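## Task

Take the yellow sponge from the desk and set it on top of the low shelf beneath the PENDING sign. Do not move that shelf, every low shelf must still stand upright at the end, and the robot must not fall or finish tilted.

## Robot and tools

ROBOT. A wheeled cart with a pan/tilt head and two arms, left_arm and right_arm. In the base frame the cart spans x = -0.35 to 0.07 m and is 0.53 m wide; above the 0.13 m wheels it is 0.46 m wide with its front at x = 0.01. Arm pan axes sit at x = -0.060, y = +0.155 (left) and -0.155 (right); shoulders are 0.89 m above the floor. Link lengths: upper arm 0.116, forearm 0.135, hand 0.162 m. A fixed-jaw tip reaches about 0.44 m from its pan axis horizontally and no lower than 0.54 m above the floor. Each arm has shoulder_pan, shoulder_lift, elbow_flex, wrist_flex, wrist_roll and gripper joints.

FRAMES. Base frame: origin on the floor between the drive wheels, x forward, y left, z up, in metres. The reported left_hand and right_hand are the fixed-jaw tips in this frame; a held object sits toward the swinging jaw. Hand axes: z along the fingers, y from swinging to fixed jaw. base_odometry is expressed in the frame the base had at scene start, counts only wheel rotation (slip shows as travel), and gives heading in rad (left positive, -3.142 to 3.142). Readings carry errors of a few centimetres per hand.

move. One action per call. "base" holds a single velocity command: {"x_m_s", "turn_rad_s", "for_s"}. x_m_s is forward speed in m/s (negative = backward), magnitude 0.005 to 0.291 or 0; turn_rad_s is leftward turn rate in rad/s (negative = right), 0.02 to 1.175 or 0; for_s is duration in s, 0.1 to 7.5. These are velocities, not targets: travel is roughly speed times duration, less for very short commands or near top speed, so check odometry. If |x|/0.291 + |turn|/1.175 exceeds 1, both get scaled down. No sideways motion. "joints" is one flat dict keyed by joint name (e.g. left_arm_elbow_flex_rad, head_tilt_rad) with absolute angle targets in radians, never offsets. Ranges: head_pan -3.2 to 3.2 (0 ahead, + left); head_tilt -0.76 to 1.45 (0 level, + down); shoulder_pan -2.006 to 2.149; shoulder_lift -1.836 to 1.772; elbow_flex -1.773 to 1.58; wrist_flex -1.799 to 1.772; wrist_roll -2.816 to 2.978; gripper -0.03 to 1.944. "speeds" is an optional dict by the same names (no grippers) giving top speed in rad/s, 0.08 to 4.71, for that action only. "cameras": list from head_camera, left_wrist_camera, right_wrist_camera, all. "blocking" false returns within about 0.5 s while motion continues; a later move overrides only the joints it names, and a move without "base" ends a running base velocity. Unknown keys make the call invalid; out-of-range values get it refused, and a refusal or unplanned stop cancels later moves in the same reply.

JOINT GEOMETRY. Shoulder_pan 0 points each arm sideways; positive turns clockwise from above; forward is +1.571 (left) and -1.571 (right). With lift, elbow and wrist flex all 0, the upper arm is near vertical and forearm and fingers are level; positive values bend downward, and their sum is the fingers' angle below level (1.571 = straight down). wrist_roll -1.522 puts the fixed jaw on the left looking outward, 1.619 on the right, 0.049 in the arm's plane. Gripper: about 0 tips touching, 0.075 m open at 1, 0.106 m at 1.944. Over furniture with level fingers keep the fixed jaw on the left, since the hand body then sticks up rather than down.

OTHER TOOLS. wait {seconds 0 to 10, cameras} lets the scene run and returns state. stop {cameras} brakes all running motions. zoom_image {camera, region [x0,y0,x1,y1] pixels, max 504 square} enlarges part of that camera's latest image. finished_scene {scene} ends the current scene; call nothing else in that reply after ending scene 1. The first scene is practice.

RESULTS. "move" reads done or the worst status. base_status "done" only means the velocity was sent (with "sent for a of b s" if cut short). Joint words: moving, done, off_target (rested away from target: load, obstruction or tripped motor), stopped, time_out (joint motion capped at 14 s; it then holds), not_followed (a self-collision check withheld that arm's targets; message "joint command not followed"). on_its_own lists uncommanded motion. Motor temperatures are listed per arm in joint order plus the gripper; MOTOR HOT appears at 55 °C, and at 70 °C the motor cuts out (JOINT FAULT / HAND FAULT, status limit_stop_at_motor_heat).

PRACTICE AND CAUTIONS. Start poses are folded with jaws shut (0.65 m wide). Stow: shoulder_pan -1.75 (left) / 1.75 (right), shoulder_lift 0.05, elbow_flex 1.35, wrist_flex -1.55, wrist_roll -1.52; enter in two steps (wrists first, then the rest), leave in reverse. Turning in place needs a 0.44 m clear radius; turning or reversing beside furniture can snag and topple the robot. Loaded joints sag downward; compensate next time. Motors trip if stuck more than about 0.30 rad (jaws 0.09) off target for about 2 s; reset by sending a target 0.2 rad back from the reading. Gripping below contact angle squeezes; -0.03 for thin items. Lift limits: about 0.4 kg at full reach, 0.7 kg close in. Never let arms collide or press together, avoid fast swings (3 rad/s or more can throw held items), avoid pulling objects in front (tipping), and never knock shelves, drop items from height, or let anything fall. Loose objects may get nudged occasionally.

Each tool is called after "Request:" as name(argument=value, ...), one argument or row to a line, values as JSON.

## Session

Request:
move(
  joints={"head_pan_rad":0,"head_tilt_rad":0.4},
  cameras=["head_camera"],
)

Request:
move(
  joints={"head_pan_rad":-0.9},
  cameras=["head_camera"],
)

Request:
move(
  joints={"head_pan_rad":-1.8},
  cameras=["head_camera"],
)

Request:
move(
  joints={"head_pan_rad":-2.7},
  cameras=["head_camera"],
)

Request:
move(
  joints={"head_pan_rad":2.7},
  cameras=["head_camera"],
)

Request:
move(
  joints={"head_pan_rad":1.8},
  cameras=["head_camera"],
)

Request:
move(
  joints={"head_pan_rad":0.9},
  cameras=["head_camera"],
)

Scene clock: 1.07 s.
Motor temperatures (°C): left_arm=[30 31 30 31 31 29] | right_arm=[29 27 26 27 30 26]
move: done
base_odometry: x=+0.000 y=+0.000 heading=+0.000
base_status: not commanded
joint_positions: head_pan_rad=+0.000 head_tilt_rad=+0.393 left_arm_shoulder_pan_rad=+0.002 left_arm_shoulder_lift_rad=-1.688 left_arm_elbow_flex_rad=+1.459 left_arm_wrist_flex_rad=+0.984 left_arm_wrist_roll_rad=-0.001 left_arm_gripper_rad=+0.000 right_arm_shoulder_pan_rad=+0.004 right_arm_shoulder_lift_rad=-1.732 right_arm_elbow_flex_rad=+1.485 right_arm_wrist_flex_rad=+1.015 right_arm_wrist_roll_rad=+0.000 right_arm_gripper_rad=+0.000
joint_status: all done
left_hand: x=-0.0597 y=+0.3120 z=+0.8286 quat_wxyz=(+0.397, -0.918, +0.023, +0.009) (m; base frame)
right_hand: x=-0.0607 y=-0.3093 z=+0.8243 quat_wxyz=(+0.009, +0.024, +0.920, -0.391) (m; base frame)
pictures: head_camera
Images, in order (width x height): head_camera 644x476.

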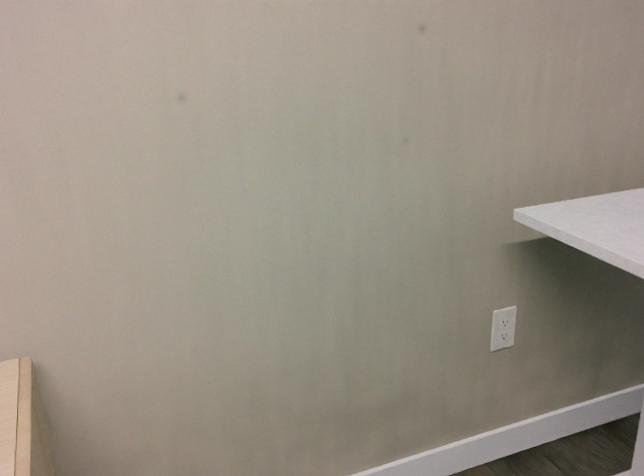

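Scene clock: 2.47 s.
move: done
base_odometry: x=+0.000 y=+0.000 heading=+0.000
base_status: not commanded
joint_positions: head_pan_rad=-0.891 head_tilt_rad=+0.393 left_arm_shoulder_pan_rad=+0.002 left_arm_shoulder_lift_rad=-1.688 left_arm_elbow_flex_rad=+1.459 left_arm_wrist_flex_rad=+0.984 left_arm_wrist_roll_rad=-0.001 left_arm_gripper_rad=+0.000 right_arm_shoulder_pan_rad=+0.004 right_arm_shoulder_lift_rad=-1.732 right_arm_elbow_flex_rad=+1.485 right_arm_wrist_flex_rad=+1.015 right_arm_wrist_roll_rad=+0.000 right_arm_gripper_rad=+0.000
joint_status: all done
left_hand: x=-0.0597 y=+0.3120 z=+0.8286 quat_wxyz=(+0.397, -0.918, +0.023, +0.009) (m; base frame)
right_hand: x=-0.0607 y=-0.3093 z=+0.8243 quat_wxyz=(+0.009, +0.024, +0.920, -0.391) (m; base frame)
pictures: head_camera
Images, in order (width x height): head_camera 644x476.

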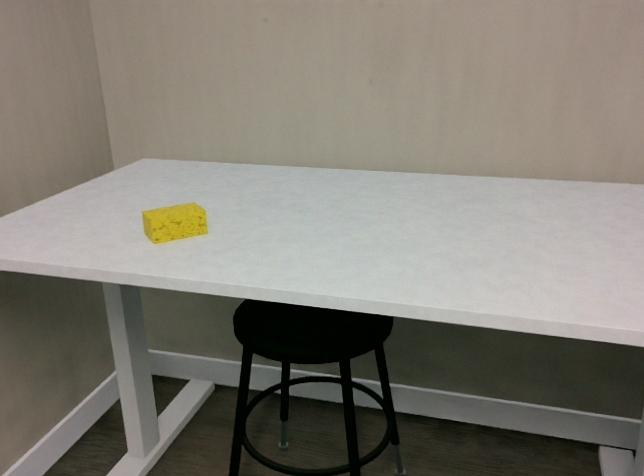

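Scene clock: 3.87 s.
move: done
base_odometry: x=+0.000 y=+0.000 heading=+0.000
base_status: not commanded
joint_positions: head_pan_rad=-1.790 head_tilt_rad=+0.393 left_arm_shoulder_pan_rad=+0.002 left_arm_shoulder_lift_rad=-1.688 left_arm_elbow_flex_rad=+1.459 left_arm_wrist_flex_rad=+0.984 left_arm_wrist_roll_rad=-0.001 left_arm_gripper_rad=+0.000 right_arm_shoulder_pan_rad=+0.004 right_arm_shoulder_lift_rad=-1.732 right_arm_elbow_flex_rad=+1.485 right_arm_wrist_flex_rad=+1.015 right_arm_wrist_roll_rad=+0.000 right_arm_gripper_rad=+0.000
joint_status: all done
left_hand: x=-0.0597 y=+0.3120 z=+0.8286 quat_wxyz=(+0.397, -0.918, +0.023, +0.009) (m; base frame)
right_hand: x=-0.0607 y=-0.3093 z=+0.8243 quat_wxyz=(+0.009, +0.024, +0.920, -0.391) (m; base frame)
pictures: head_camera
Images, in order (width x height): head_camera 644x476.

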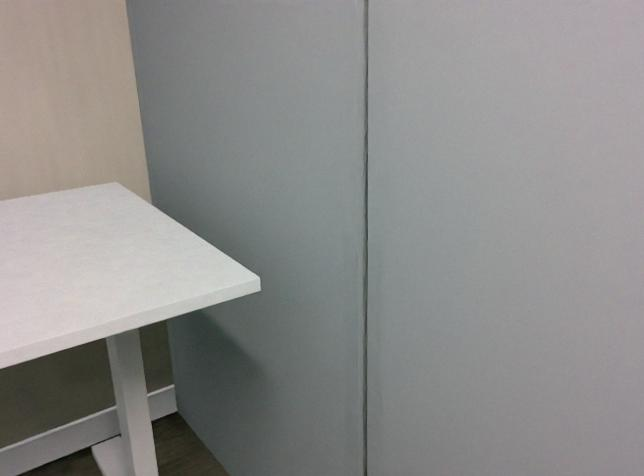

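Scene clock: 5.27 s.
move: done
base_odometry: x=+0.000 y=+0.000 heading=+0.000
base_status: not commanded
joint_positions: head_pan_rad=-2.691 head_tilt_rad=+0.393 left_arm_shoulder_pan_rad=+0.002 left_arm_shoulder_lift_rad=-1.688 left_arm_elbow_flex_rad=+1.459 left_arm_wrist_flex_rad=+0.984 left_arm_wrist_roll_rad=-0.001 left_arm_gripper_rad=+0.000 right_arm_shoulder_pan_rad=+0.004 right_arm_shoulder_lift_rad=-1.732 right_arm_elbow_flex_rad=+1.485 right_arm_wrist_flex_rad=+1.015 right_arm_wrist_roll_rad=+0.000 right_arm_gripper_rad=+0.000
joint_status: all done
left_hand: x=-0.0597 y=+0.3120 z=+0.8286 quat_wxyz=(+0.397, -0.918, +0.023, +0.009) (m; base frame)
right_hand: x=-0.0607 y=-0.3093 z=+0.8243 quat_wxyz=(+0.009, +0.024, +0.920, -0.391) (m; base frame)
pictures: head_camera
Images, in order (width x height): head_camera 644x476.

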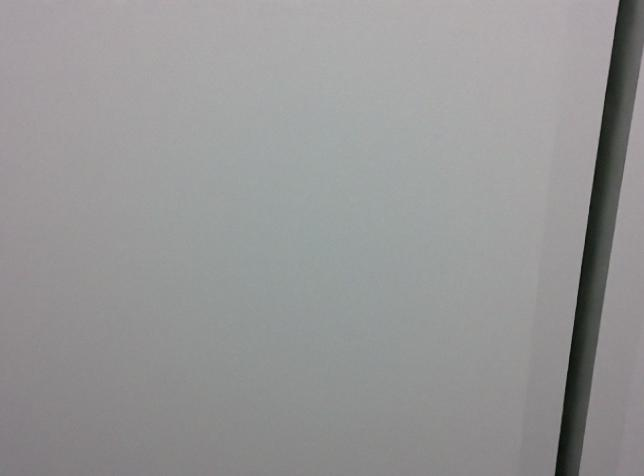

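Scene clock: 9.67 s.
move: done
base_odometry: x=+0.000 y=+0.000 heading=+0.000
base_status: not commanded
joint_positions: head_pan_rad=+2.689 head_tilt_rad=+0.393 left_arm_shoulder_pan_rad=+0.002 left_arm_shoulder_lift_rad=-1.688 left_arm_elbow_flex_rad=+1.459 left_arm_wrist_flex_rad=+0.984 left_arm_wrist_roll_rad=-0.001 left_arm_gripper_rad=+0.000 right_arm_shoulder_pan_rad=+0.004 right_arm_shoulder_lift_rad=-1.732 right_arm_elbow_flex_rad=+1.485 right_arm_wrist_flex_rad=+1.015 right_arm_wrist_roll_rad=+0.000 right_arm_gripper_rad=+0.000
joint_status: all done
left_hand: x=-0.0597 y=+0.3120 z=+0.8286 quat_wxyz=(+0.397, -0.918, +0.023, +0.009) (m; base frame)
right_hand: x=-0.0607 y=-0.3093 z=+0.8243 quat_wxyz=(+0.009, +0.024, +0.920, -0.391) (m; base frame)
pictures: head_camera
Images, in order (width x height): head_camera 644x476.

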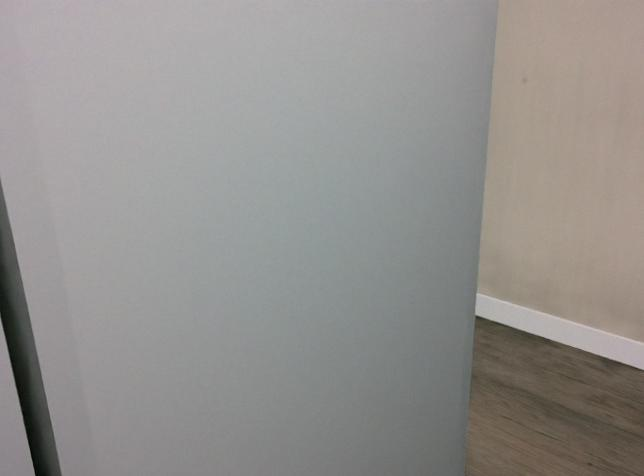

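Scene clock: 11.07 s.
move: done
base_odometry: x=+0.000 y=+0.000 heading=+0.000
base_status: not commanded
joint_positions: head_pan_rad=+1.809 head_tilt_rad=+0.393 left_arm_shoulder_pan_rad=+0.002 left_arm_shoulder_lift_rad=-1.688 left_arm_elbow_flex_rad=+1.459 left_arm_wrist_flex_rad=+0.984 left_arm_wrist_roll_rad=-0.001 left_arm_gripper_rad=+0.000 right_arm_shoulder_pan_rad=+0.004 right_arm_shoulder_lift_rad=-1.732 right_arm_elbow_flex_rad=+1.485 right_arm_wrist_flex_rad=+1.015 right_arm_wrist_roll_rad=+0.000 right_arm_gripper_rad=+0.000
joint_status: all done
left_hand: x=-0.0597 y=+0.3120 z=+0.8286 quat_wxyz=(+0.397, -0.918, +0.023, +0.009) (m; base frame)
right_hand: x=-0.0607 y=-0.3093 z=+0.8243 quat_wxyz=(+0.009, +0.024, +0.920, -0.391) (m; base frame)
pictures: head_camera
Images, in order (width x height): head_camera 644x476.

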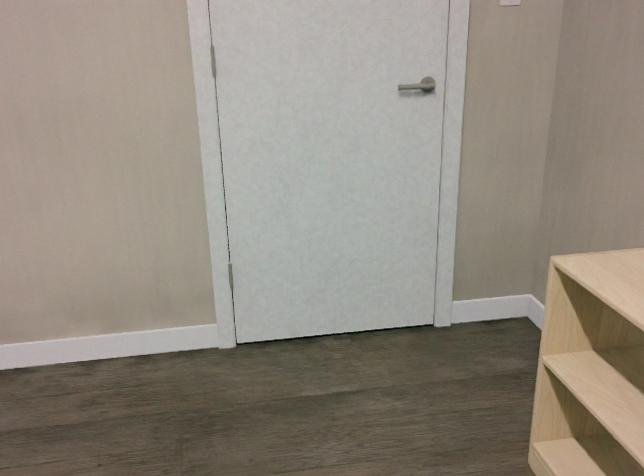

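Scene clock: 12.47 s.
move: done
base_odometry: x=+0.000 y=+0.000 heading=+0.000
base_status: not commanded
joint_positions: head_pan_rad=+0.910 head_tilt_rad=+0.393 left_arm_shoulder_pan_rad=+0.002 left_arm_shoulder_lift_rad=-1.688 left_arm_elbow_flex_rad=+1.459 left_arm_wrist_flex_rad=+0.984 left_arm_wrist_roll_rad=-0.001 left_arm_gripper_rad=+0.000 right_arm_shoulder_pan_rad=+0.004 right_arm_shoulder_lift_rad=-1.732 right_arm_elbow_flex_rad=+1.485 right_arm_wrist_flex_rad=+1.015 right_arm_wrist_roll_rad=+0.000 right_arm_gripper_rad=+0.000
joint_status: all done
left_hand: x=-0.0597 y=+0.3120 z=+0.8286 quat_wxyz=(+0.397, -0.918, +0.023, +0.009) (m; base frame)
right_hand: x=-0.0607 y=-0.3093 z=+0.8243 quat_wxyz=(+0.009, +0.024, +0.920, -0.391) (m; base frame)
pictures: head_camera
Images, in order (width x height): head_camera 644x476.

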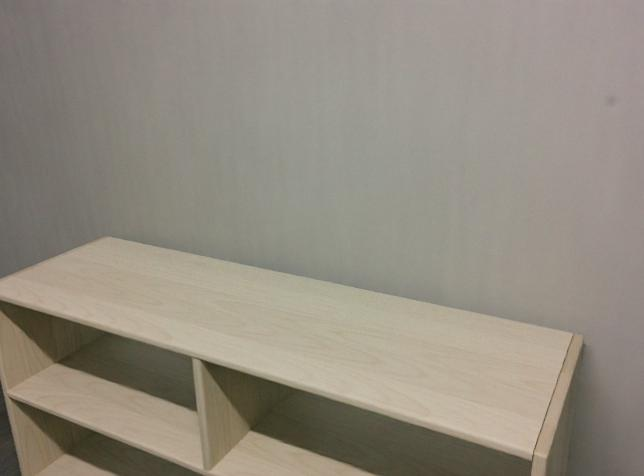

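Request:
move(
  joints={"head_pan_rad":0.6,"head_tilt_rad":-0.2},
  cameras=["head_camera"],
)

Request:
move(
  joints={"head_pan_rad":-2.3,"head_tilt_rad":1.1},
  cameras=["head_camera"],
)

Request:
move(
  joints={"head_pan_rad":0.5,"head_tilt_rad":0.9},
  cameras=["head_camera"],
)

Scene clock: 44.53 s.
move: done
base_odometry: x=+0.000 y=+0.000 heading=+0.000
base_status: not commanded
joint_positions: head_pan_rad=+0.609 head_tilt_rad=-0.190 left_arm_shoulder_pan_rad=+0.002 left_arm_shoulder_lift_rad=-1.688 left_arm_elbow_flex_rad=+1.459 left_arm_wrist_flex_rad=+0.984 left_arm_wrist_roll_rad=-0.001 left_arm_gripper_rad=+0.000 right_arm_shoulder_pan_rad=+0.004 right_arm_shoulder_lift_rad=-1.732 right_arm_elbow_flex_rad=+1.485 right_arm_wrist_flex_rad=+1.015 right_arm_wrist_roll_rad=+0.000 right_arm_gripper_rad=+0.000
joint_status: all done
left_hand: x=-0.0597 y=+0.3120 z=+0.8286 quat_wxyz=(+0.397, -0.918, +0.023, +0.009) (m; base frame)
right_hand: x=-0.0607 y=-0.3093 z=+0.8243 quat_wxyz=(+0.009, +0.024, +0.920, -0.391) (m; base frame)
pictures: head_camera
Images, in order (width x height): head_camera 644x476.

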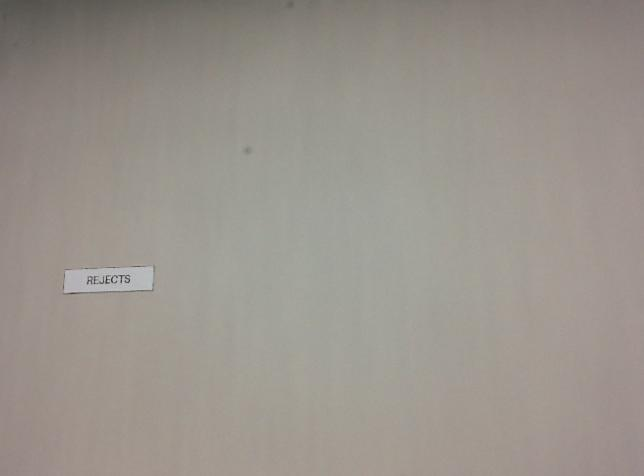

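Scene clock: 47.27 s.
move: done
base_odometry: x=+0.000 y=+0.000 heading=+0.000
base_status: not commanded
joint_positions: head_pan_rad=-2.290 head_tilt_rad=+1.094 left_arm_shoulder_pan_rad=+0.002 left_arm_shoulder_lift_rad=-1.688 left_arm_elbow_flex_rad=+1.459 left_arm_wrist_flex_rad=+0.984 left_arm_wrist_roll_rad=-0.001 left_arm_gripper_rad=+0.000 right_arm_shoulder_pan_rad=+0.004 right_arm_shoulder_lift_rad=-1.732 right_arm_elbow_flex_rad=+1.485 right_arm_wrist_flex_rad=+1.015 right_arm_wrist_roll_rad=+0.000 right_arm_gripper_rad=+0.000
joint_status: all done
left_hand: x=-0.0597 y=+0.3120 z=+0.8286 quat_wxyz=(+0.397, -0.918, +0.023, +0.009) (m; base frame)
right_hand: x=-0.0607 y=-0.3093 z=+0.8243 quat_wxyz=(+0.009, +0.024, +0.920, -0.391) (m; base frame)
pictures: head_camera
Images, in order (width x height): head_camera 644x476.

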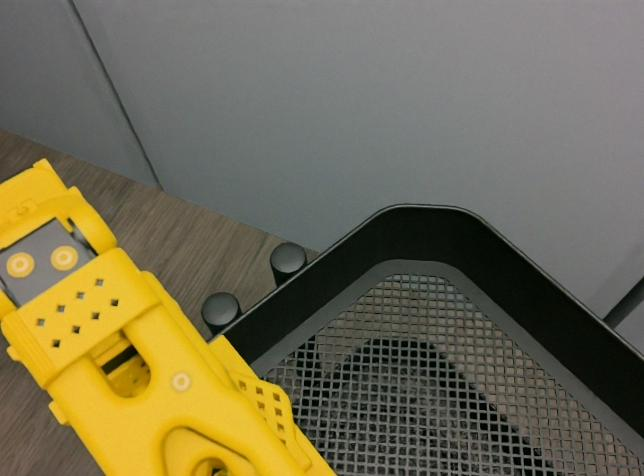

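Scene clock: 49.93 s.
move: done
base_odometry: x=+0.000 y=+0.000 heading=+0.000
base_status: not commanded
joint_positions: head_pan_rad=+0.489 head_tilt_rad=+0.914 left_arm_shoulder_pan_rad=+0.002 left_arm_shoulder_lift_rad=-1.688 left_arm_elbow_flex_rad=+1.459 left_arm_wrist_flex_rad=+0.984 left_arm_wrist_roll_rad=-0.001 left_arm_gripper_rad=+0.000 right_arm_shoulder_pan_rad=+0.004 right_arm_shoulder_lift_rad=-1.732 right_arm_elbow_flex_rad=+1.485 right_arm_wrist_flex_rad=+1.015 right_arm_wrist_roll_rad=+0.000 right_arm_gripper_rad=+0.000
joint_status: all done
left_hand: x=-0.0597 y=+0.3120 z=+0.8286 quat_wxyz=(+0.397, -0.918, +0.023, +0.009) (m; base frame)
right_hand: x=-0.0607 y=-0.3093 z=+0.8243 quat_wxyz=(+0.009, +0.024, +0.920, -0.391) (m; base frame)
pictures: head_camera
Images, in order (width x height): head_camera 644x476.

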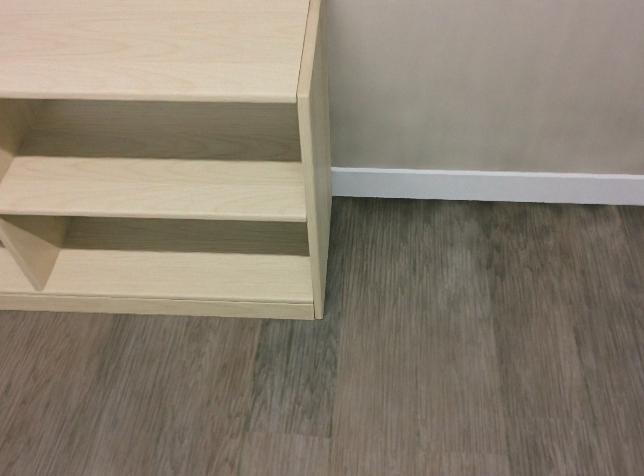

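Request:
move(
  base={"turn_rad_s":-0.3,"for_s":1.23},
)

Request:
move(
  base={"x_m_s":0.15,"for_s":3.49},
)

Request:
move(
  base={"turn_rad_s":-0.3,"for_s":2.53},
  joints={"head_pan_rad":0.0,"head_tilt_rad":0.7},
  cameras=["head_camera"],
)

Request:
move(
  joints={"head_pan_rad":0.0,"head_tilt_rad":1.3},
  cameras=["head_camera"],
)

Scene clock: 70.50 s.
move: done
base_odometry: x=+0.000 y=+0.000 heading=-0.371
base_status: done (sent for 1.23 of 1.23 s)
joint_positions: head_pan_rad=+0.489 head_tilt_rad=+0.914 left_arm_shoulder_pan_rad=+0.002 left_arm_shoulder_lift_rad=-1.688 left_arm_elbow_flex_rad=+1.459 left_arm_wrist_flex_rad=+0.984 left_arm_wrist_roll_rad=-0.001 left_arm_gripper_rad=+0.000 right_arm_shoulder_pan_rad=+0.000 right_arm_shoulder_lift_rad=-1.732 right_arm_elbow_flex_rad=+1.485 right_arm_wrist_flex_rad=+1.015 right_arm_wrist_roll_rad=+0.000 right_arm_gripper_rad=+0.000
joint_status: not commanded
left_hand: x=-0.0597 y=+0.3120 z=+0.8286 quat_wxyz=(+0.397, -0.918, +0.023, +0.009) (m; base frame)
right_hand: x=-0.0599 y=-0.3093 z=+0.8243 quat_wxyz=(+0.010, +0.022, +0.920, -0.391) (m; base frame)
pictures: none

Scene clock: 74.87 s.
move: done
base_odometry: x=+0.489 y=-0.191 heading=-0.371
base_status: done (sent for 3.5 of 3.5 s)
joint_positions: head_pan_rad=+0.489 head_tilt_rad=+0.914 left_arm_shoulder_pan_rad=+0.000 left_arm_shoulder_lift_rad=-1.688 left_arm_elbow_flex_rad=+1.459 left_arm_wrist_flex_rad=+0.984 left_arm_wrist_roll_rad=-0.001 left_arm_gripper_rad=+0.000 right_arm_shoulder_pan_rad=+0.001 right_arm_shoulder_lift_rad=-1.732 right_arm_elbow_flex_rad=+1.485 right_arm_wrist_flex_rad=+1.015 right_arm_wrist_roll_rad=+0.000 right_arm_gripper_rad=+0.000
joint_status: not commanded
left_hand: x=-0.0600 y=+0.3120 z=+0.8286 quat_wxyz=(+0.397, -0.918, +0.023, +0.010) (m; base frame)
right_hand: x=-0.0602 y=-0.3093 z=+0.8243 quat_wxyz=(+0.009, +0.023, +0.920, -0.391) (m; base frame)
pictures: none

Scene clock: 78.00 s.
move: done
base_odometry: x=+0.489 y=-0.191 heading=-1.131
base_status: done (sent for 2.53 of 2.53 s)
joint_positions: head_pan_rad=+0.009 head_tilt_rad=+0.713 left_arm_shoulder_pan_rad=+0.002 left_arm_shoulder_lift_rad=-1.688 left_arm_elbow_flex_rad=+1.459 left_arm_wrist_flex_rad=+0.984 left_arm_wrist_roll_rad=-0.001 left_arm_gripper_rad=+0.000 right_arm_shoulder_pan_rad=+0.001 right_arm_shoulder_lift_rad=-1.732 right_arm_elbow_flex_rad=+1.485 right_arm_wrist_flex_rad=+1.015 right_arm_wrist_roll_rad=+0.000 right_arm_gripper_rad=+0.000
joint_status: all done
left_hand: x=-0.0597 y=+0.3120 z=+0.8286 quat_wxyz=(+0.397, -0.918, +0.023, +0.009) (m; base frame)
right_hand: x=-0.0602 y=-0.3093 z=+0.8243 quat_wxyz=(+0.009, +0.023, +0.920, -0.391) (m; base frame)
pictures: head_camera
Images, in order (width x height): head_camera 644x476.

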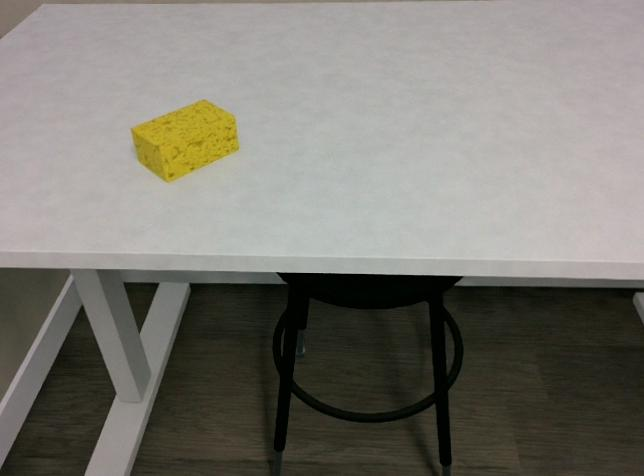

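Scene clock: 79.20 s.
move: done
base_odometry: x=+0.489 y=-0.191 heading=-1.131
base_status: not commanded
joint_positions: head_pan_rad=+0.009 head_tilt_rad=+1.295 left_arm_shoulder_pan_rad=+0.002 left_arm_shoulder_lift_rad=-1.688 left_arm_elbow_flex_rad=+1.459 left_arm_wrist_flex_rad=+0.984 left_arm_wrist_roll_rad=-0.001 left_arm_gripper_rad=+0.000 right_arm_shoulder_pan_rad=+0.001 right_arm_shoulder_lift_rad=-1.732 right_arm_elbow_flex_rad=+1.485 right_arm_wrist_flex_rad=+1.015 right_arm_wrist_roll_rad=+0.000 right_arm_gripper_rad=+0.000
joint_status: all done
left_hand: x=-0.0597 y=+0.3120 z=+0.8286 quat_wxyz=(+0.397, -0.918, +0.023, +0.009) (m; base frame)
right_hand: x=-0.0602 y=-0.3093 z=+0.8243 quat_wxyz=(+0.009, +0.023, +0.920, -0.391) (m; base frame)
pictures: head_camera
Images, in order (width x height): head_camera 644x476.

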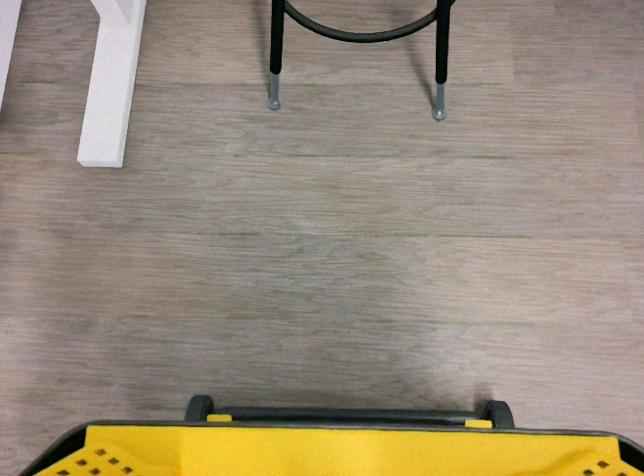

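Request:
move(
  base={"x_m_s":0.12,"for_s":3.4},
  cameras=["head_camera"],
)

Request:
move(
  joints={"left_arm_elbow_flex_rad":0.3,"left_arm_wrist_flex_rad":0.6,"left_arm_shoulder_lift_rad":-0.9,"head_pan_rad":0.2,"head_tilt_rad":0.9},
  cameras=["head_camera"],
)

Scene clock: 95.37 s.
move: done
base_odometry: x=+0.662 y=-0.561 heading=-1.132
base_status: done (sent for 3.4 of 3.4 s)
joint_positions: head_pan_rad=+0.009 head_tilt_rad=+1.295 left_arm_shoulder_pan_rad=+0.003 left_arm_shoulder_lift_rad=-1.688 left_arm_elbow_flex_rad=+1.459 left_arm_wrist_flex_rad=+0.984 left_arm_wrist_roll_rad=-0.001 left_arm_gripper_rad=+0.000 right_arm_shoulder_pan_rad=-0.002 right_arm_shoulder_lift_rad=-1.732 right_arm_elbow_flex_rad=+1.485 right_arm_wrist_flex_rad=+1.015 right_arm_wrist_roll_rad=+0.000 right_arm_gripper_rad=+0.000
joint_status: not commanded
left_hand: x=-0.0595 y=+0.3120 z=+0.8286 quat_wxyz=(+0.397, -0.918, +0.024, +0.009) (m; base frame)
right_hand: x=-0.0597 y=-0.3093 z=+0.8243 quat_wxyz=(+0.010, +0.021, +0.920, -0.390) (m; base frame)
pictures: head_camera
Images, in order (width x height): head_camera 644x476.

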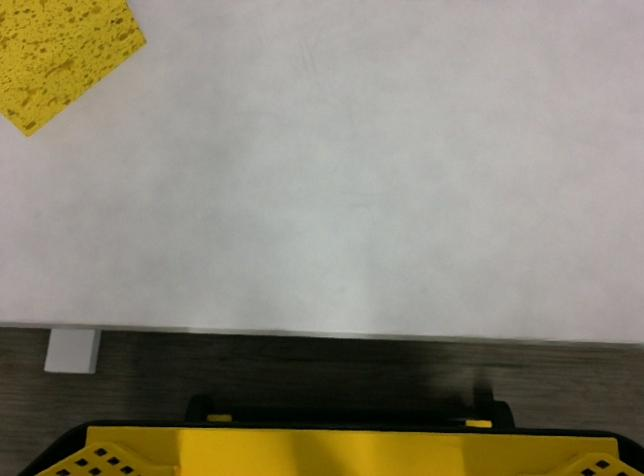

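Scene clock: 96.87 s.
move: done
base_odometry: x=+0.662 y=-0.561 heading=-1.132
base_status: not commanded
joint_positions: head_pan_rad=+0.189 head_tilt_rad=+0.914 left_arm_shoulder_pan_rad=+0.003 left_arm_shoulder_lift_rad=-0.904 left_arm_elbow_flex_rad=+0.336 left_arm_wrist_flex_rad=+0.614 left_arm_wrist_roll_rad=-0.001 left_arm_gripper_rad=+0.000 right_arm_shoulder_pan_rad=-0.002 right_arm_shoulder_lift_rad=-1.732 right_arm_elbow_flex_rad=+1.485 right_arm_wrist_flex_rad=+1.015 right_arm_wrist_roll_rad=+0.000 right_arm_gripper_rad=+0.000
joint_status: all done
left_hand: x=-0.0592 y=+0.3851 z=+1.0473 quat_wxyz=(+0.690, -0.723, +0.019, +0.016) (m; base frame)
right_hand: x=-0.0597 y=-0.3093 z=+0.8243 quat_wxyz=(+0.010, +0.021, +0.920, -0.390) (m; base frame)
pictures: head_camera
Images, in order (width x height): head_camera 644x476.

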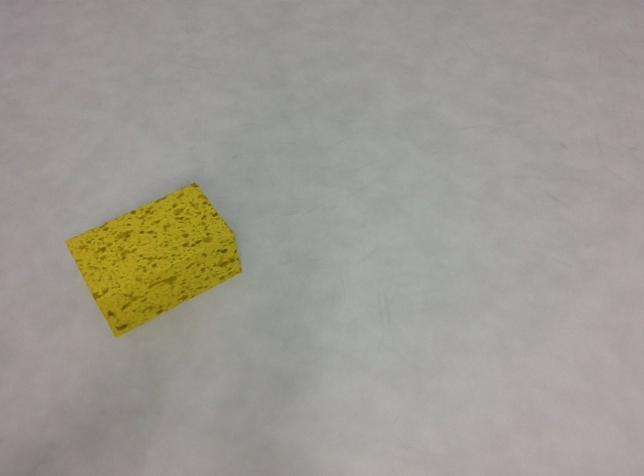

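Request:
move(
  base={"x_m_s":0.05,"for_s":0.65},
  joints={"left_arm_elbow_flex_rad":-0.494,"left_arm_wrist_flex_rad":0.953,"left_arm_shoulder_lift_rad":0.45,"left_arm_wrist_roll_rad":-2.45,"left_arm_gripper_rad":1.9,"head_tilt_rad":0.9},
)

Request:
move(
  joints={"left_arm_shoulder_pan_rad":1.39,"head_pan_rad":0.3},
)

Request:
move(
  joints={"left_arm_shoulder_lift_rad":0.63,"left_arm_elbow_flex_rad":-0.38,"left_arm_wrist_flex_rad":0.716},
  speeds={"left_arm_shoulder_lift_rad":0.3,"left_arm_elbow_flex_rad":0.3,"left_arm_wrist_flex_rad":0.4},
  cameras=["head_camera","left_wrist_camera"],
)

Scene clock: 109.47 s.
move: done
base_odometry: x=+0.676 y=-0.591 heading=-1.132
base_status: done (sent for 0.67 of 0.67 s)
joint_positions: head_pan_rad=+0.189 head_tilt_rad=+0.914 left_arm_shoulder_pan_rad=+0.000 left_arm_shoulder_lift_rad=+0.461 left_arm_elbow_flex_rad=-0.458 left_arm_wrist_flex_rad=+0.951 left_arm_wrist_roll_rad=-2.446 left_arm_gripper_rad=+1.891 right_arm_shoulder_pan_rad=+0.003 right_arm_shoulder_lift_rad=-1.732 right_arm_elbow_flex_rad=+1.485 right_arm_wrist_flex_rad=+1.015 right_arm_wrist_roll_rad=+0.000 right_arm_gripper_rad=+0.000
joint_status: all done
left_hand: x=-0.0647 y=+0.4933 z=+0.8598 quat_wxyz=(+0.096, -0.303, +0.903, +0.288) (m; base frame)
right_hand: x=-0.0604 y=-0.3093 z=+0.8243 quat_wxyz=(+0.009, +0.024, +0.920, -0.391) (m; base frame)
pictures: none

Scene clock: 111.20 s.
move: done
base_odometry: x=+0.676 y=-0.591 heading=-1.132
base_status: not commanded
joint_positions: head_pan_rad=+0.290 head_tilt_rad=+0.914 left_arm_shoulder_pan_rad=+1.382 left_arm_shoulder_lift_rad=+0.461 left_arm_elbow_flex_rad=-0.458 left_arm_wrist_flex_rad=+0.951 left_arm_wrist_roll_rad=-2.446 left_arm_gripper_rad=+1.891 right_arm_shoulder_pan_rad=+0.003 right_arm_shoulder_lift_rad=-1.732 right_arm_elbow_flex_rad=+1.485 right_arm_wrist_flex_rad=+1.015 right_arm_wrist_roll_rad=+0.000 right_arm_gripper_rad=+0.000
joint_status: all done
left_hand: x=+0.2714 y=+0.2231 z=+0.8598 quat_wxyz=(+0.258, +0.342, +0.889, +0.160) (m; base frame)
right_hand: x=-0.0604 y=-0.3093 z=+0.8243 quat_wxyz=(+0.009, +0.024, +0.920, -0.391) (m; base frame)
pictures: none

Scene clock: 112.33 s.
move: done
base_odometry: x=+0.676 y=-0.591 heading=-1.132
base_status: not commanded
joint_positions: head_pan_rad=+0.290 head_tilt_rad=+0.914 left_arm_shoulder_pan_rad=+1.382 left_arm_shoulder_lift_rad=+0.642 left_arm_elbow_flex_rad=-0.378 left_arm_wrist_flex_rad=+0.728 left_arm_wrist_roll_rad=-2.446 left_arm_gripper_rad=+1.891 right_arm_shoulder_pan_rad=+0.003 right_arm_shoulder_lift_rad=-1.732 right_arm_elbow_flex_rad=+1.485 right_arm_wrist_flex_rad=+1.015 right_arm_wrist_roll_rad=+0.000 right_arm_gripper_rad=+0.000
joint_status: all done
left_hand: x=+0.2779 y=+0.2243 z=+0.8064 quat_wxyz=(+0.243, +0.344, +0.894, +0.151) (m; base frame)
right_hand: x=-0.0604 y=-0.3093 z=+0.8243 quat_wxyz=(+0.009, +0.024, +0.920, -0.391) (m; base frame)
pictures: head_camera, left_wrist_camera
Images, in order (width x height): head_camera 644x476, left_wrist_camera 644x476.

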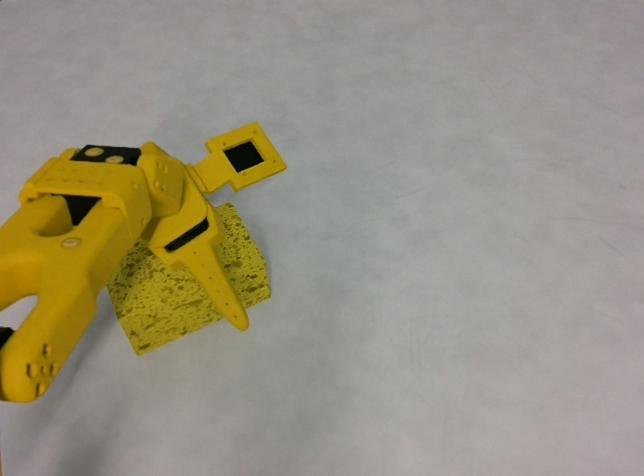

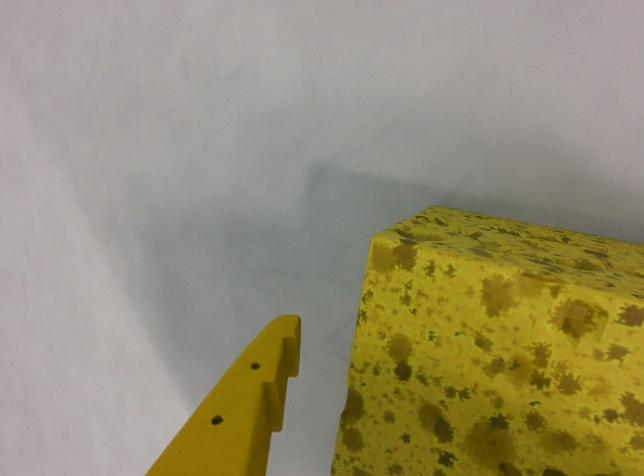

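Request:
move(
  joints={"left_arm_shoulder_pan_rad":1.338,"left_arm_wrist_roll_rad":-2.49,"left_arm_shoulder_lift_rad":0.585,"left_arm_elbow_flex_rad":-0.3,"left_arm_wrist_flex_rad":0.715},
  speeds={"left_arm_shoulder_lift_rad":0.3,"left_arm_elbow_flex_rad":0.3,"left_arm_wrist_flex_rad":0.3},
)

Request:
move(
  joints={"left_arm_shoulder_lift_rad":0.625,"left_arm_elbow_flex_rad":-0.16,"left_arm_wrist_flex_rad":0.54},
  speeds={"left_arm_shoulder_lift_rad":0.1,"left_arm_elbow_flex_rad":0.3,"left_arm_wrist_flex_rad":0.35},
  cameras=["head_camera","left_wrist_camera"],
)

Scene clock: 134.60 s.
move: done
base_odometry: x=+0.676 y=-0.591 heading=-1.132
base_status: not commanded
joint_positions: head_pan_rad=+0.290 head_tilt_rad=+0.914 left_arm_shoulder_pan_rad=+1.344 left_arm_shoulder_lift_rad=+0.642 left_arm_elbow_flex_rad=-0.297 left_arm_wrist_flex_rad=+0.724 left_arm_wrist_roll_rad=-2.486 left_arm_gripper_rad=+1.891 right_arm_shoulder_pan_rad=+0.003 right_arm_shoulder_lift_rad=-1.732 right_arm_elbow_flex_rad=+1.485 right_arm_wrist_flex_rad=+1.015 right_arm_wrist_roll_rad=+0.000 right_arm_gripper_rad=+0.000
joint_status: all done
left_hand: x=+0.2622 y=+0.2340 z=+0.7890 quat_wxyz=(+0.206, +0.349, +0.904, +0.139) (m; base frame)
right_hand: x=-0.0604 y=-0.3093 z=+0.8243 quat_wxyz=(+0.009, +0.024, +0.920, -0.391) (m; base frame)
pictures: none

Scene clock: 135.57 s.
move: done
base_odometry: x=+0.676 y=-0.591 heading=-1.132
base_status: not commanded
joint_positions: head_pan_rad=+0.290 head_tilt_rad=+0.914 left_arm_shoulder_pan_rad=+1.333 left_arm_shoulder_lift_rad=+0.629 left_arm_elbow_flex_rad=-0.165 left_arm_wrist_flex_rad=+0.560 left_arm_wrist_roll_rad=-2.490 left_arm_gripper_rad=+1.896 right_arm_shoulder_pan_rad=+0.003 right_arm_shoulder_lift_rad=-1.732 right_arm_elbow_flex_rad=+1.485 right_arm_wrist_flex_rad=+1.015 right_arm_wrist_roll_rad=+0.000 right_arm_gripper_rad=+0.000
joint_status: all done
left_hand: x=+0.2607 y=+0.2373 z=+0.7789 quat_wxyz=(+0.222, +0.344, +0.899, +0.153) (m; base frame)
right_hand: x=-0.0604 y=-0.3093 z=+0.8243 quat_wxyz=(+0.009, +0.024, +0.920, -0.391) (m; base frame)
pictures: head_camera, left_wrist_camera
Images, in order (width x height): head_camera 644x476, left_wrist_camera 644x476.

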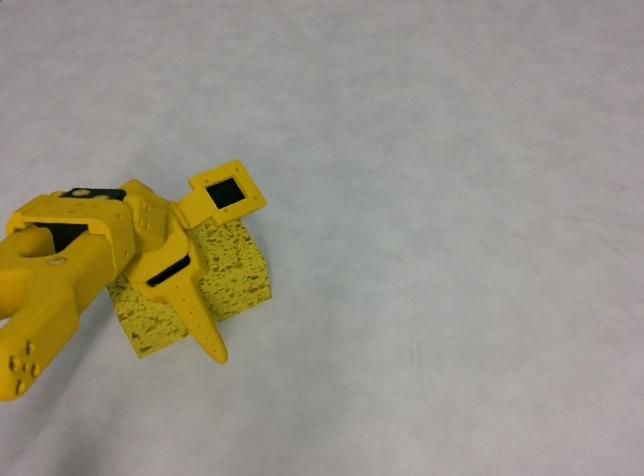

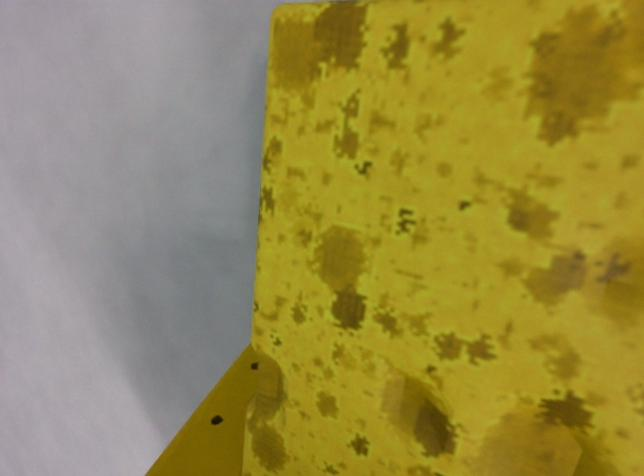

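Good. Close and lift.

Request:
move(
  joints={"left_arm_gripper_rad":0.5},
  cameras=["head_camera"],
)

Request:
move(
  joints={"left_arm_shoulder_lift_rad":0.25,"left_arm_elbow_flex_rad":-0.2,"left_arm_wrist_flex_rad":0.7},
  speeds={"left_arm_shoulder_lift_rad":0.4,"left_arm_elbow_flex_rad":0.3,"left_arm_wrist_flex_rad":0.15},
  cameras=["head_camera","left_wrist_camera"],
)

Scene clock: 141.80 s.
move: off_target
base_odometry: x=+0.676 y=-0.591 heading=-1.132
base_status: not commanded
joint_positions: head_pan_rad=+0.290 head_tilt_rad=+0.914 left_arm_shoulder_pan_rad=+1.344 left_arm_shoulder_lift_rad=+0.596 left_arm_elbow_flex_rad=-0.171 left_arm_wrist_flex_rad=+0.560 left_arm_wrist_roll_rad=-2.486 left_arm_gripper_rad=+1.002 right_arm_shoulder_pan_rad=+0.001 right_arm_shoulder_lift_rad=-1.732 right_arm_elbow_flex_rad=+1.485 right_arm_wrist_flex_rad=+1.015 right_arm_wrist_roll_rad=+0.000 right_arm_gripper_rad=+0.000
joint_status: left_arm_gripper_rad off_target (ended at +1.002, target +0.500)
left_hand: x=+0.2663 y=+0.2350 z=+0.7904 quat_wxyz=(+0.239, +0.345, +0.893, +0.162) (m; base frame)
right_hand: x=-0.0602 y=-0.3093 z=+0.8243 quat_wxyz=(+0.009, +0.023, +0.920, -0.391) (m; base frame)
pictures: head_camera
Images, in order (width x height): head_camera 644x476.

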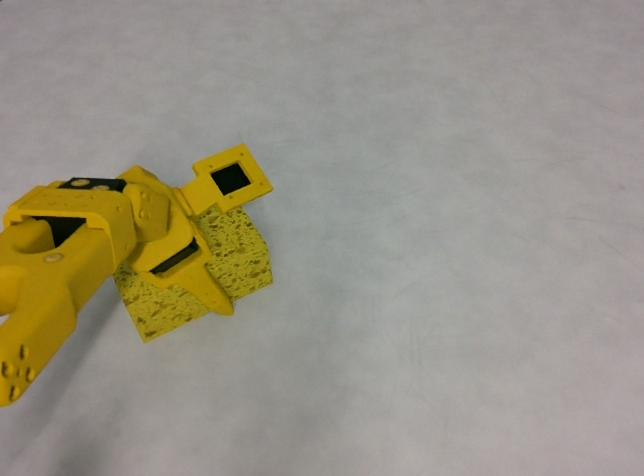

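Scene clock: 143.33 s.
move: done
base_odometry: x=+0.676 y=-0.591 heading=-1.132
base_status: not commanded
joint_positions: head_pan_rad=+0.290 head_tilt_rad=+0.914 left_arm_shoulder_pan_rad=+1.342 left_arm_shoulder_lift_rad=+0.312 left_arm_elbow_flex_rad=-0.179 left_arm_wrist_flex_rad=+0.698 left_arm_wrist_roll_rad=-2.486 left_arm_gripper_rad=+1.009 right_arm_shoulder_pan_rad=-0.002 right_arm_shoulder_lift_rad=-1.732 right_arm_elbow_flex_rad=+1.485 right_arm_wrist_flex_rad=+1.015 right_arm_wrist_roll_rad=+0.000 right_arm_gripper_rad=+0.000
joint_status: all done
left_hand: x=+0.2690 y=+0.2361 z=+0.8655 quat_wxyz=(+0.299, +0.335, +0.870, +0.203) (m; base frame)
right_hand: x=-0.0597 y=-0.3093 z=+0.8243 quat_wxyz=(+0.010, +0.021, +0.920, -0.390) (m; base frame)
pictures: head_camera, left_wrist_camera
Images, in order (width x height): head_camera 644x476, left_wrist_camera 644x476.

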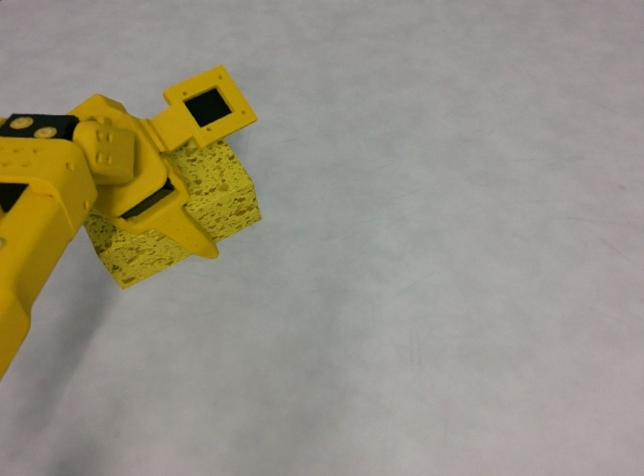

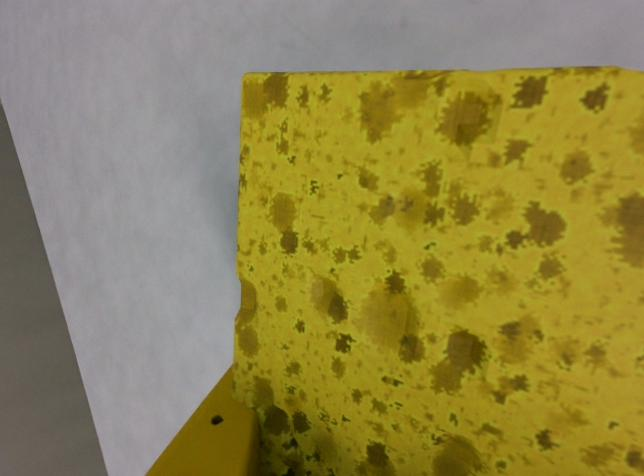

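Request:
move(
  joints={"left_arm_shoulder_lift_rad":0.0,"left_arm_elbow_flex_rad":-0.1,"left_arm_wrist_flex_rad":0.95},
  speeds={"left_arm_shoulder_lift_rad":0.4,"left_arm_elbow_flex_rad":0.3,"left_arm_wrist_flex_rad":0.3},
)

Request:
move(
  base={"x_m_s":-0.1,"for_s":1.6},
  joints={"left_arm_shoulder_pan_rad":1.5},
  speeds={"left_arm_shoulder_pan_rad":0.4},
)

Request:
move(
  base={"turn_rad_s":0.2,"for_s":1.3},
)

Request:
move(
  base={"x_m_s":-0.2,"for_s":5.0},
  joints={"head_pan_rad":3.0,"head_tilt_rad":0.4},
  cameras=["head_camera"],
)

Request:
move(
  joints={"head_pan_rad":2.3,"head_tilt_rad":0.5},
  cameras=["head_camera"],
)

Request:
move(
  joints={"head_pan_rad":-2.5,"head_tilt_rad":0.4},
  cameras=["head_camera"],
)

Scene clock: 157.03 s.
move: done
base_odometry: x=+0.676 y=-0.591 heading=-1.132
base_status: not commanded
joint_positions: head_pan_rad=+0.290 head_tilt_rad=+0.914 left_arm_shoulder_pan_rad=+1.342 left_arm_shoulder_lift_rad=+0.054 left_arm_elbow_flex_rad=-0.096 left_arm_wrist_flex_rad=+0.947 left_arm_wrist_roll_rad=-2.489 left_arm_gripper_rad=+1.052 right_arm_shoulder_pan_rad=-0.002 right_arm_shoulder_lift_rad=-1.732 right_arm_elbow_flex_rad=+1.485 right_arm_wrist_flex_rad=+1.015 right_arm_wrist_roll_rad=+0.000 right_arm_gripper_rad=+0.000
joint_status: all done
left_hand: x=+0.2343 y=+0.2280 z=+0.8934 quat_wxyz=(+0.270, +0.341, +0.881, +0.184) (m; base frame)
right_hand: x=-0.0597 y=-0.3093 z=+0.8243 quat_wxyz=(+0.010, +0.021, +0.920, -0.390) (m; base frame)
pictures: none

Scene clock: 159.47 s.
move: done
base_odometry: x=+0.608 y=-0.445 heading=-1.132
base_status: done (sent for 1.6 of 1.6 s)
joint_positions: head_pan_rad=+0.290 head_tilt_rad=+0.914 left_arm_shoulder_pan_rad=+1.493 left_arm_shoulder_lift_rad=+0.051 left_arm_elbow_flex_rad=-0.096 left_arm_wrist_flex_rad=+0.947 left_arm_wrist_roll_rad=-2.489 left_arm_gripper_rad=+1.052 right_arm_shoulder_pan_rad=-0.004 right_arm_shoulder_lift_rad=-1.732 right_arm_elbow_flex_rad=+1.485 right_arm_wrist_flex_rad=+1.015 right_arm_wrist_roll_rad=+0.000 right_arm_gripper_rad=+0.000
joint_status: all done
left_hand: x=+0.2419 y=+0.1831 z=+0.8943 quat_wxyz=(+0.284, +0.406, +0.853, +0.164) (m; base frame)
right_hand: x=-0.0595 y=-0.3093 z=+0.8243 quat_wxyz=(+0.010, +0.021, +0.920, -0.390) (m; base frame)
pictures: none

Scene clock: 161.30 s.
move: done
base_odometry: x=+0.608 y=-0.446 heading=-0.870
base_status: done (sent for 1.3 of 1.3 s)
joint_positions: head_pan_rad=+0.290 head_tilt_rad=+0.914 left_arm_shoulder_pan_rad=+1.493 left_arm_shoulder_lift_rad=+0.051 left_arm_elbow_flex_rad=-0.096 left_arm_wrist_flex_rad=+0.947 left_arm_wrist_roll_rad=-2.489 left_arm_gripper_rad=+1.052 right_arm_shoulder_pan_rad=-0.002 right_arm_shoulder_lift_rad=-1.732 right_arm_elbow_flex_rad=+1.485 right_arm_wrist_flex_rad=+1.015 right_arm_wrist_roll_rad=+0.000 right_arm_gripper_rad=+0.000
joint_status: not commanded
left_hand: x=+0.2419 y=+0.1831 z=+0.8943 quat_wxyz=(+0.284, +0.406, +0.853, +0.164) (m; base frame)
right_hand: x=-0.0597 y=-0.3093 z=+0.8243 quat_wxyz=(+0.010, +0.021, +0.920, -0.390) (m; base frame)
pictures: none

Scene clock: 167.47 s.
move: done
base_odometry: x=-0.038 y=+0.317 heading=-0.868
base_status: done (sent for 5 of 5 s)
joint_positions: head_pan_rad=+2.990 head_tilt_rad=+0.413 left_arm_shoulder_pan_rad=+1.494 left_arm_shoulder_lift_rad=+0.051 left_arm_elbow_flex_rad=-0.096 left_arm_wrist_flex_rad=+0.947 left_arm_wrist_roll_rad=-2.489 left_arm_gripper_rad=+1.052 right_arm_shoulder_pan_rad=-0.002 right_arm_shoulder_lift_rad=-1.732 right_arm_elbow_flex_rad=+1.485 right_arm_wrist_flex_rad=+1.015 right_arm_wrist_roll_rad=+0.000 right_arm_gripper_rad=+0.000
joint_status: all done
left_hand: x=+0.2420 y=+0.1827 z=+0.8943 quat_wxyz=(+0.285, +0.407, +0.853, +0.164) (m; base frame)
right_hand: x=-0.0597 y=-0.3093 z=+0.8243 quat_wxyz=(+0.010, +0.021, +0.920, -0.390) (m; base frame)
pictures: head_camera
Images, in order (width x height): head_camera 644x476.

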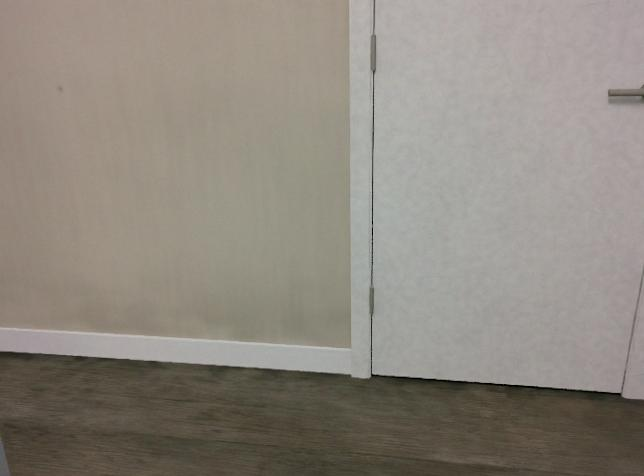

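Scene clock: 168.73 s.
move: done
base_odometry: x=-0.038 y=+0.317 heading=-0.868
base_status: not commanded
joint_positions: head_pan_rad=+2.309 head_tilt_rad=+0.493 left_arm_shoulder_pan_rad=+1.494 left_arm_shoulder_lift_rad=+0.051 left_arm_elbow_flex_rad=-0.096 left_arm_wrist_flex_rad=+0.947 left_arm_wrist_roll_rad=-2.489 left_arm_gripper_rad=+1.052 right_arm_shoulder_pan_rad=-0.002 right_arm_shoulder_lift_rad=-1.732 right_arm_elbow_flex_rad=+1.485 right_arm_wrist_flex_rad=+1.015 right_arm_wrist_roll_rad=+0.000 right_arm_gripper_rad=+0.000
joint_status: all done
left_hand: x=+0.2420 y=+0.1827 z=+0.8943 quat_wxyz=(+0.285, +0.407, +0.853, +0.164) (m; base frame)
right_hand: x=-0.0597 y=-0.3093 z=+0.8243 quat_wxyz=(+0.010, +0.021, +0.920, -0.390) (m; base frame)
pictures: head_camera
Images, in order (width x height): head_camera 644x476.

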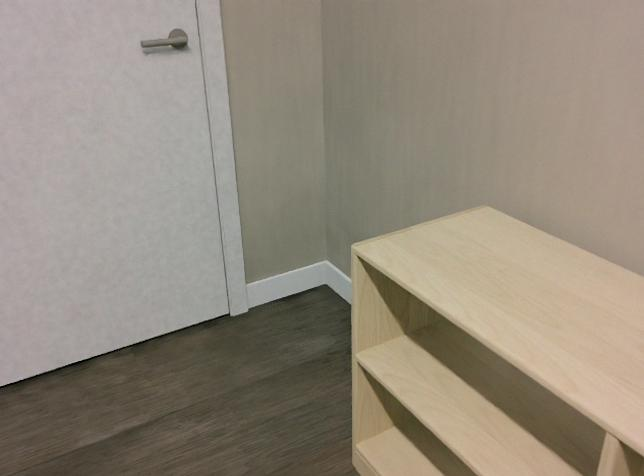

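Scene clock: 172.73 s.
move: done
base_odometry: x=-0.038 y=+0.317 heading=-0.868
base_status: not commanded
joint_positions: head_pan_rad=-2.491 head_tilt_rad=+0.413 left_arm_shoulder_pan_rad=+1.494 left_arm_shoulder_lift_rad=+0.051 left_arm_elbow_flex_rad=-0.096 left_arm_wrist_flex_rad=+0.947 left_arm_wrist_roll_rad=-2.489 left_arm_gripper_rad=+1.052 right_arm_shoulder_pan_rad=-0.002 right_arm_shoulder_lift_rad=-1.732 right_arm_elbow_flex_rad=+1.485 right_arm_wrist_flex_rad=+1.015 right_arm_wrist_roll_rad=+0.000 right_arm_gripper_rad=+0.000
joint_status: all done
left_hand: x=+0.2420 y=+0.1827 z=+0.8943 quat_wxyz=(+0.285, +0.407, +0.853, +0.164) (m; base frame)
right_hand: x=-0.0597 y=-0.3093 z=+0.8243 quat_wxyz=(+0.010, +0.021, +0.920, -0.390) (m; base frame)
pictures: head_camera
Images, in order (width x height): head_camera 644x476.

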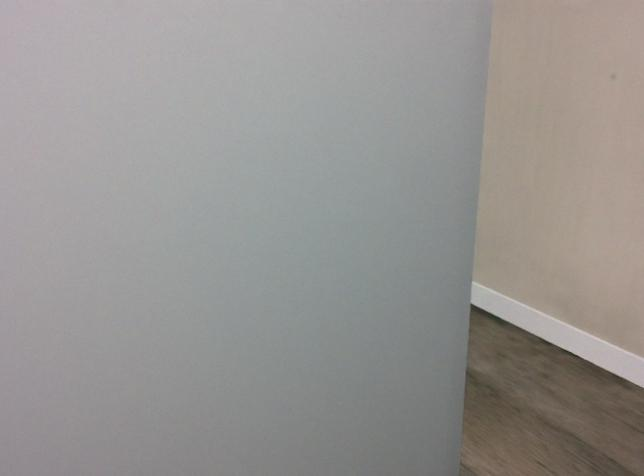

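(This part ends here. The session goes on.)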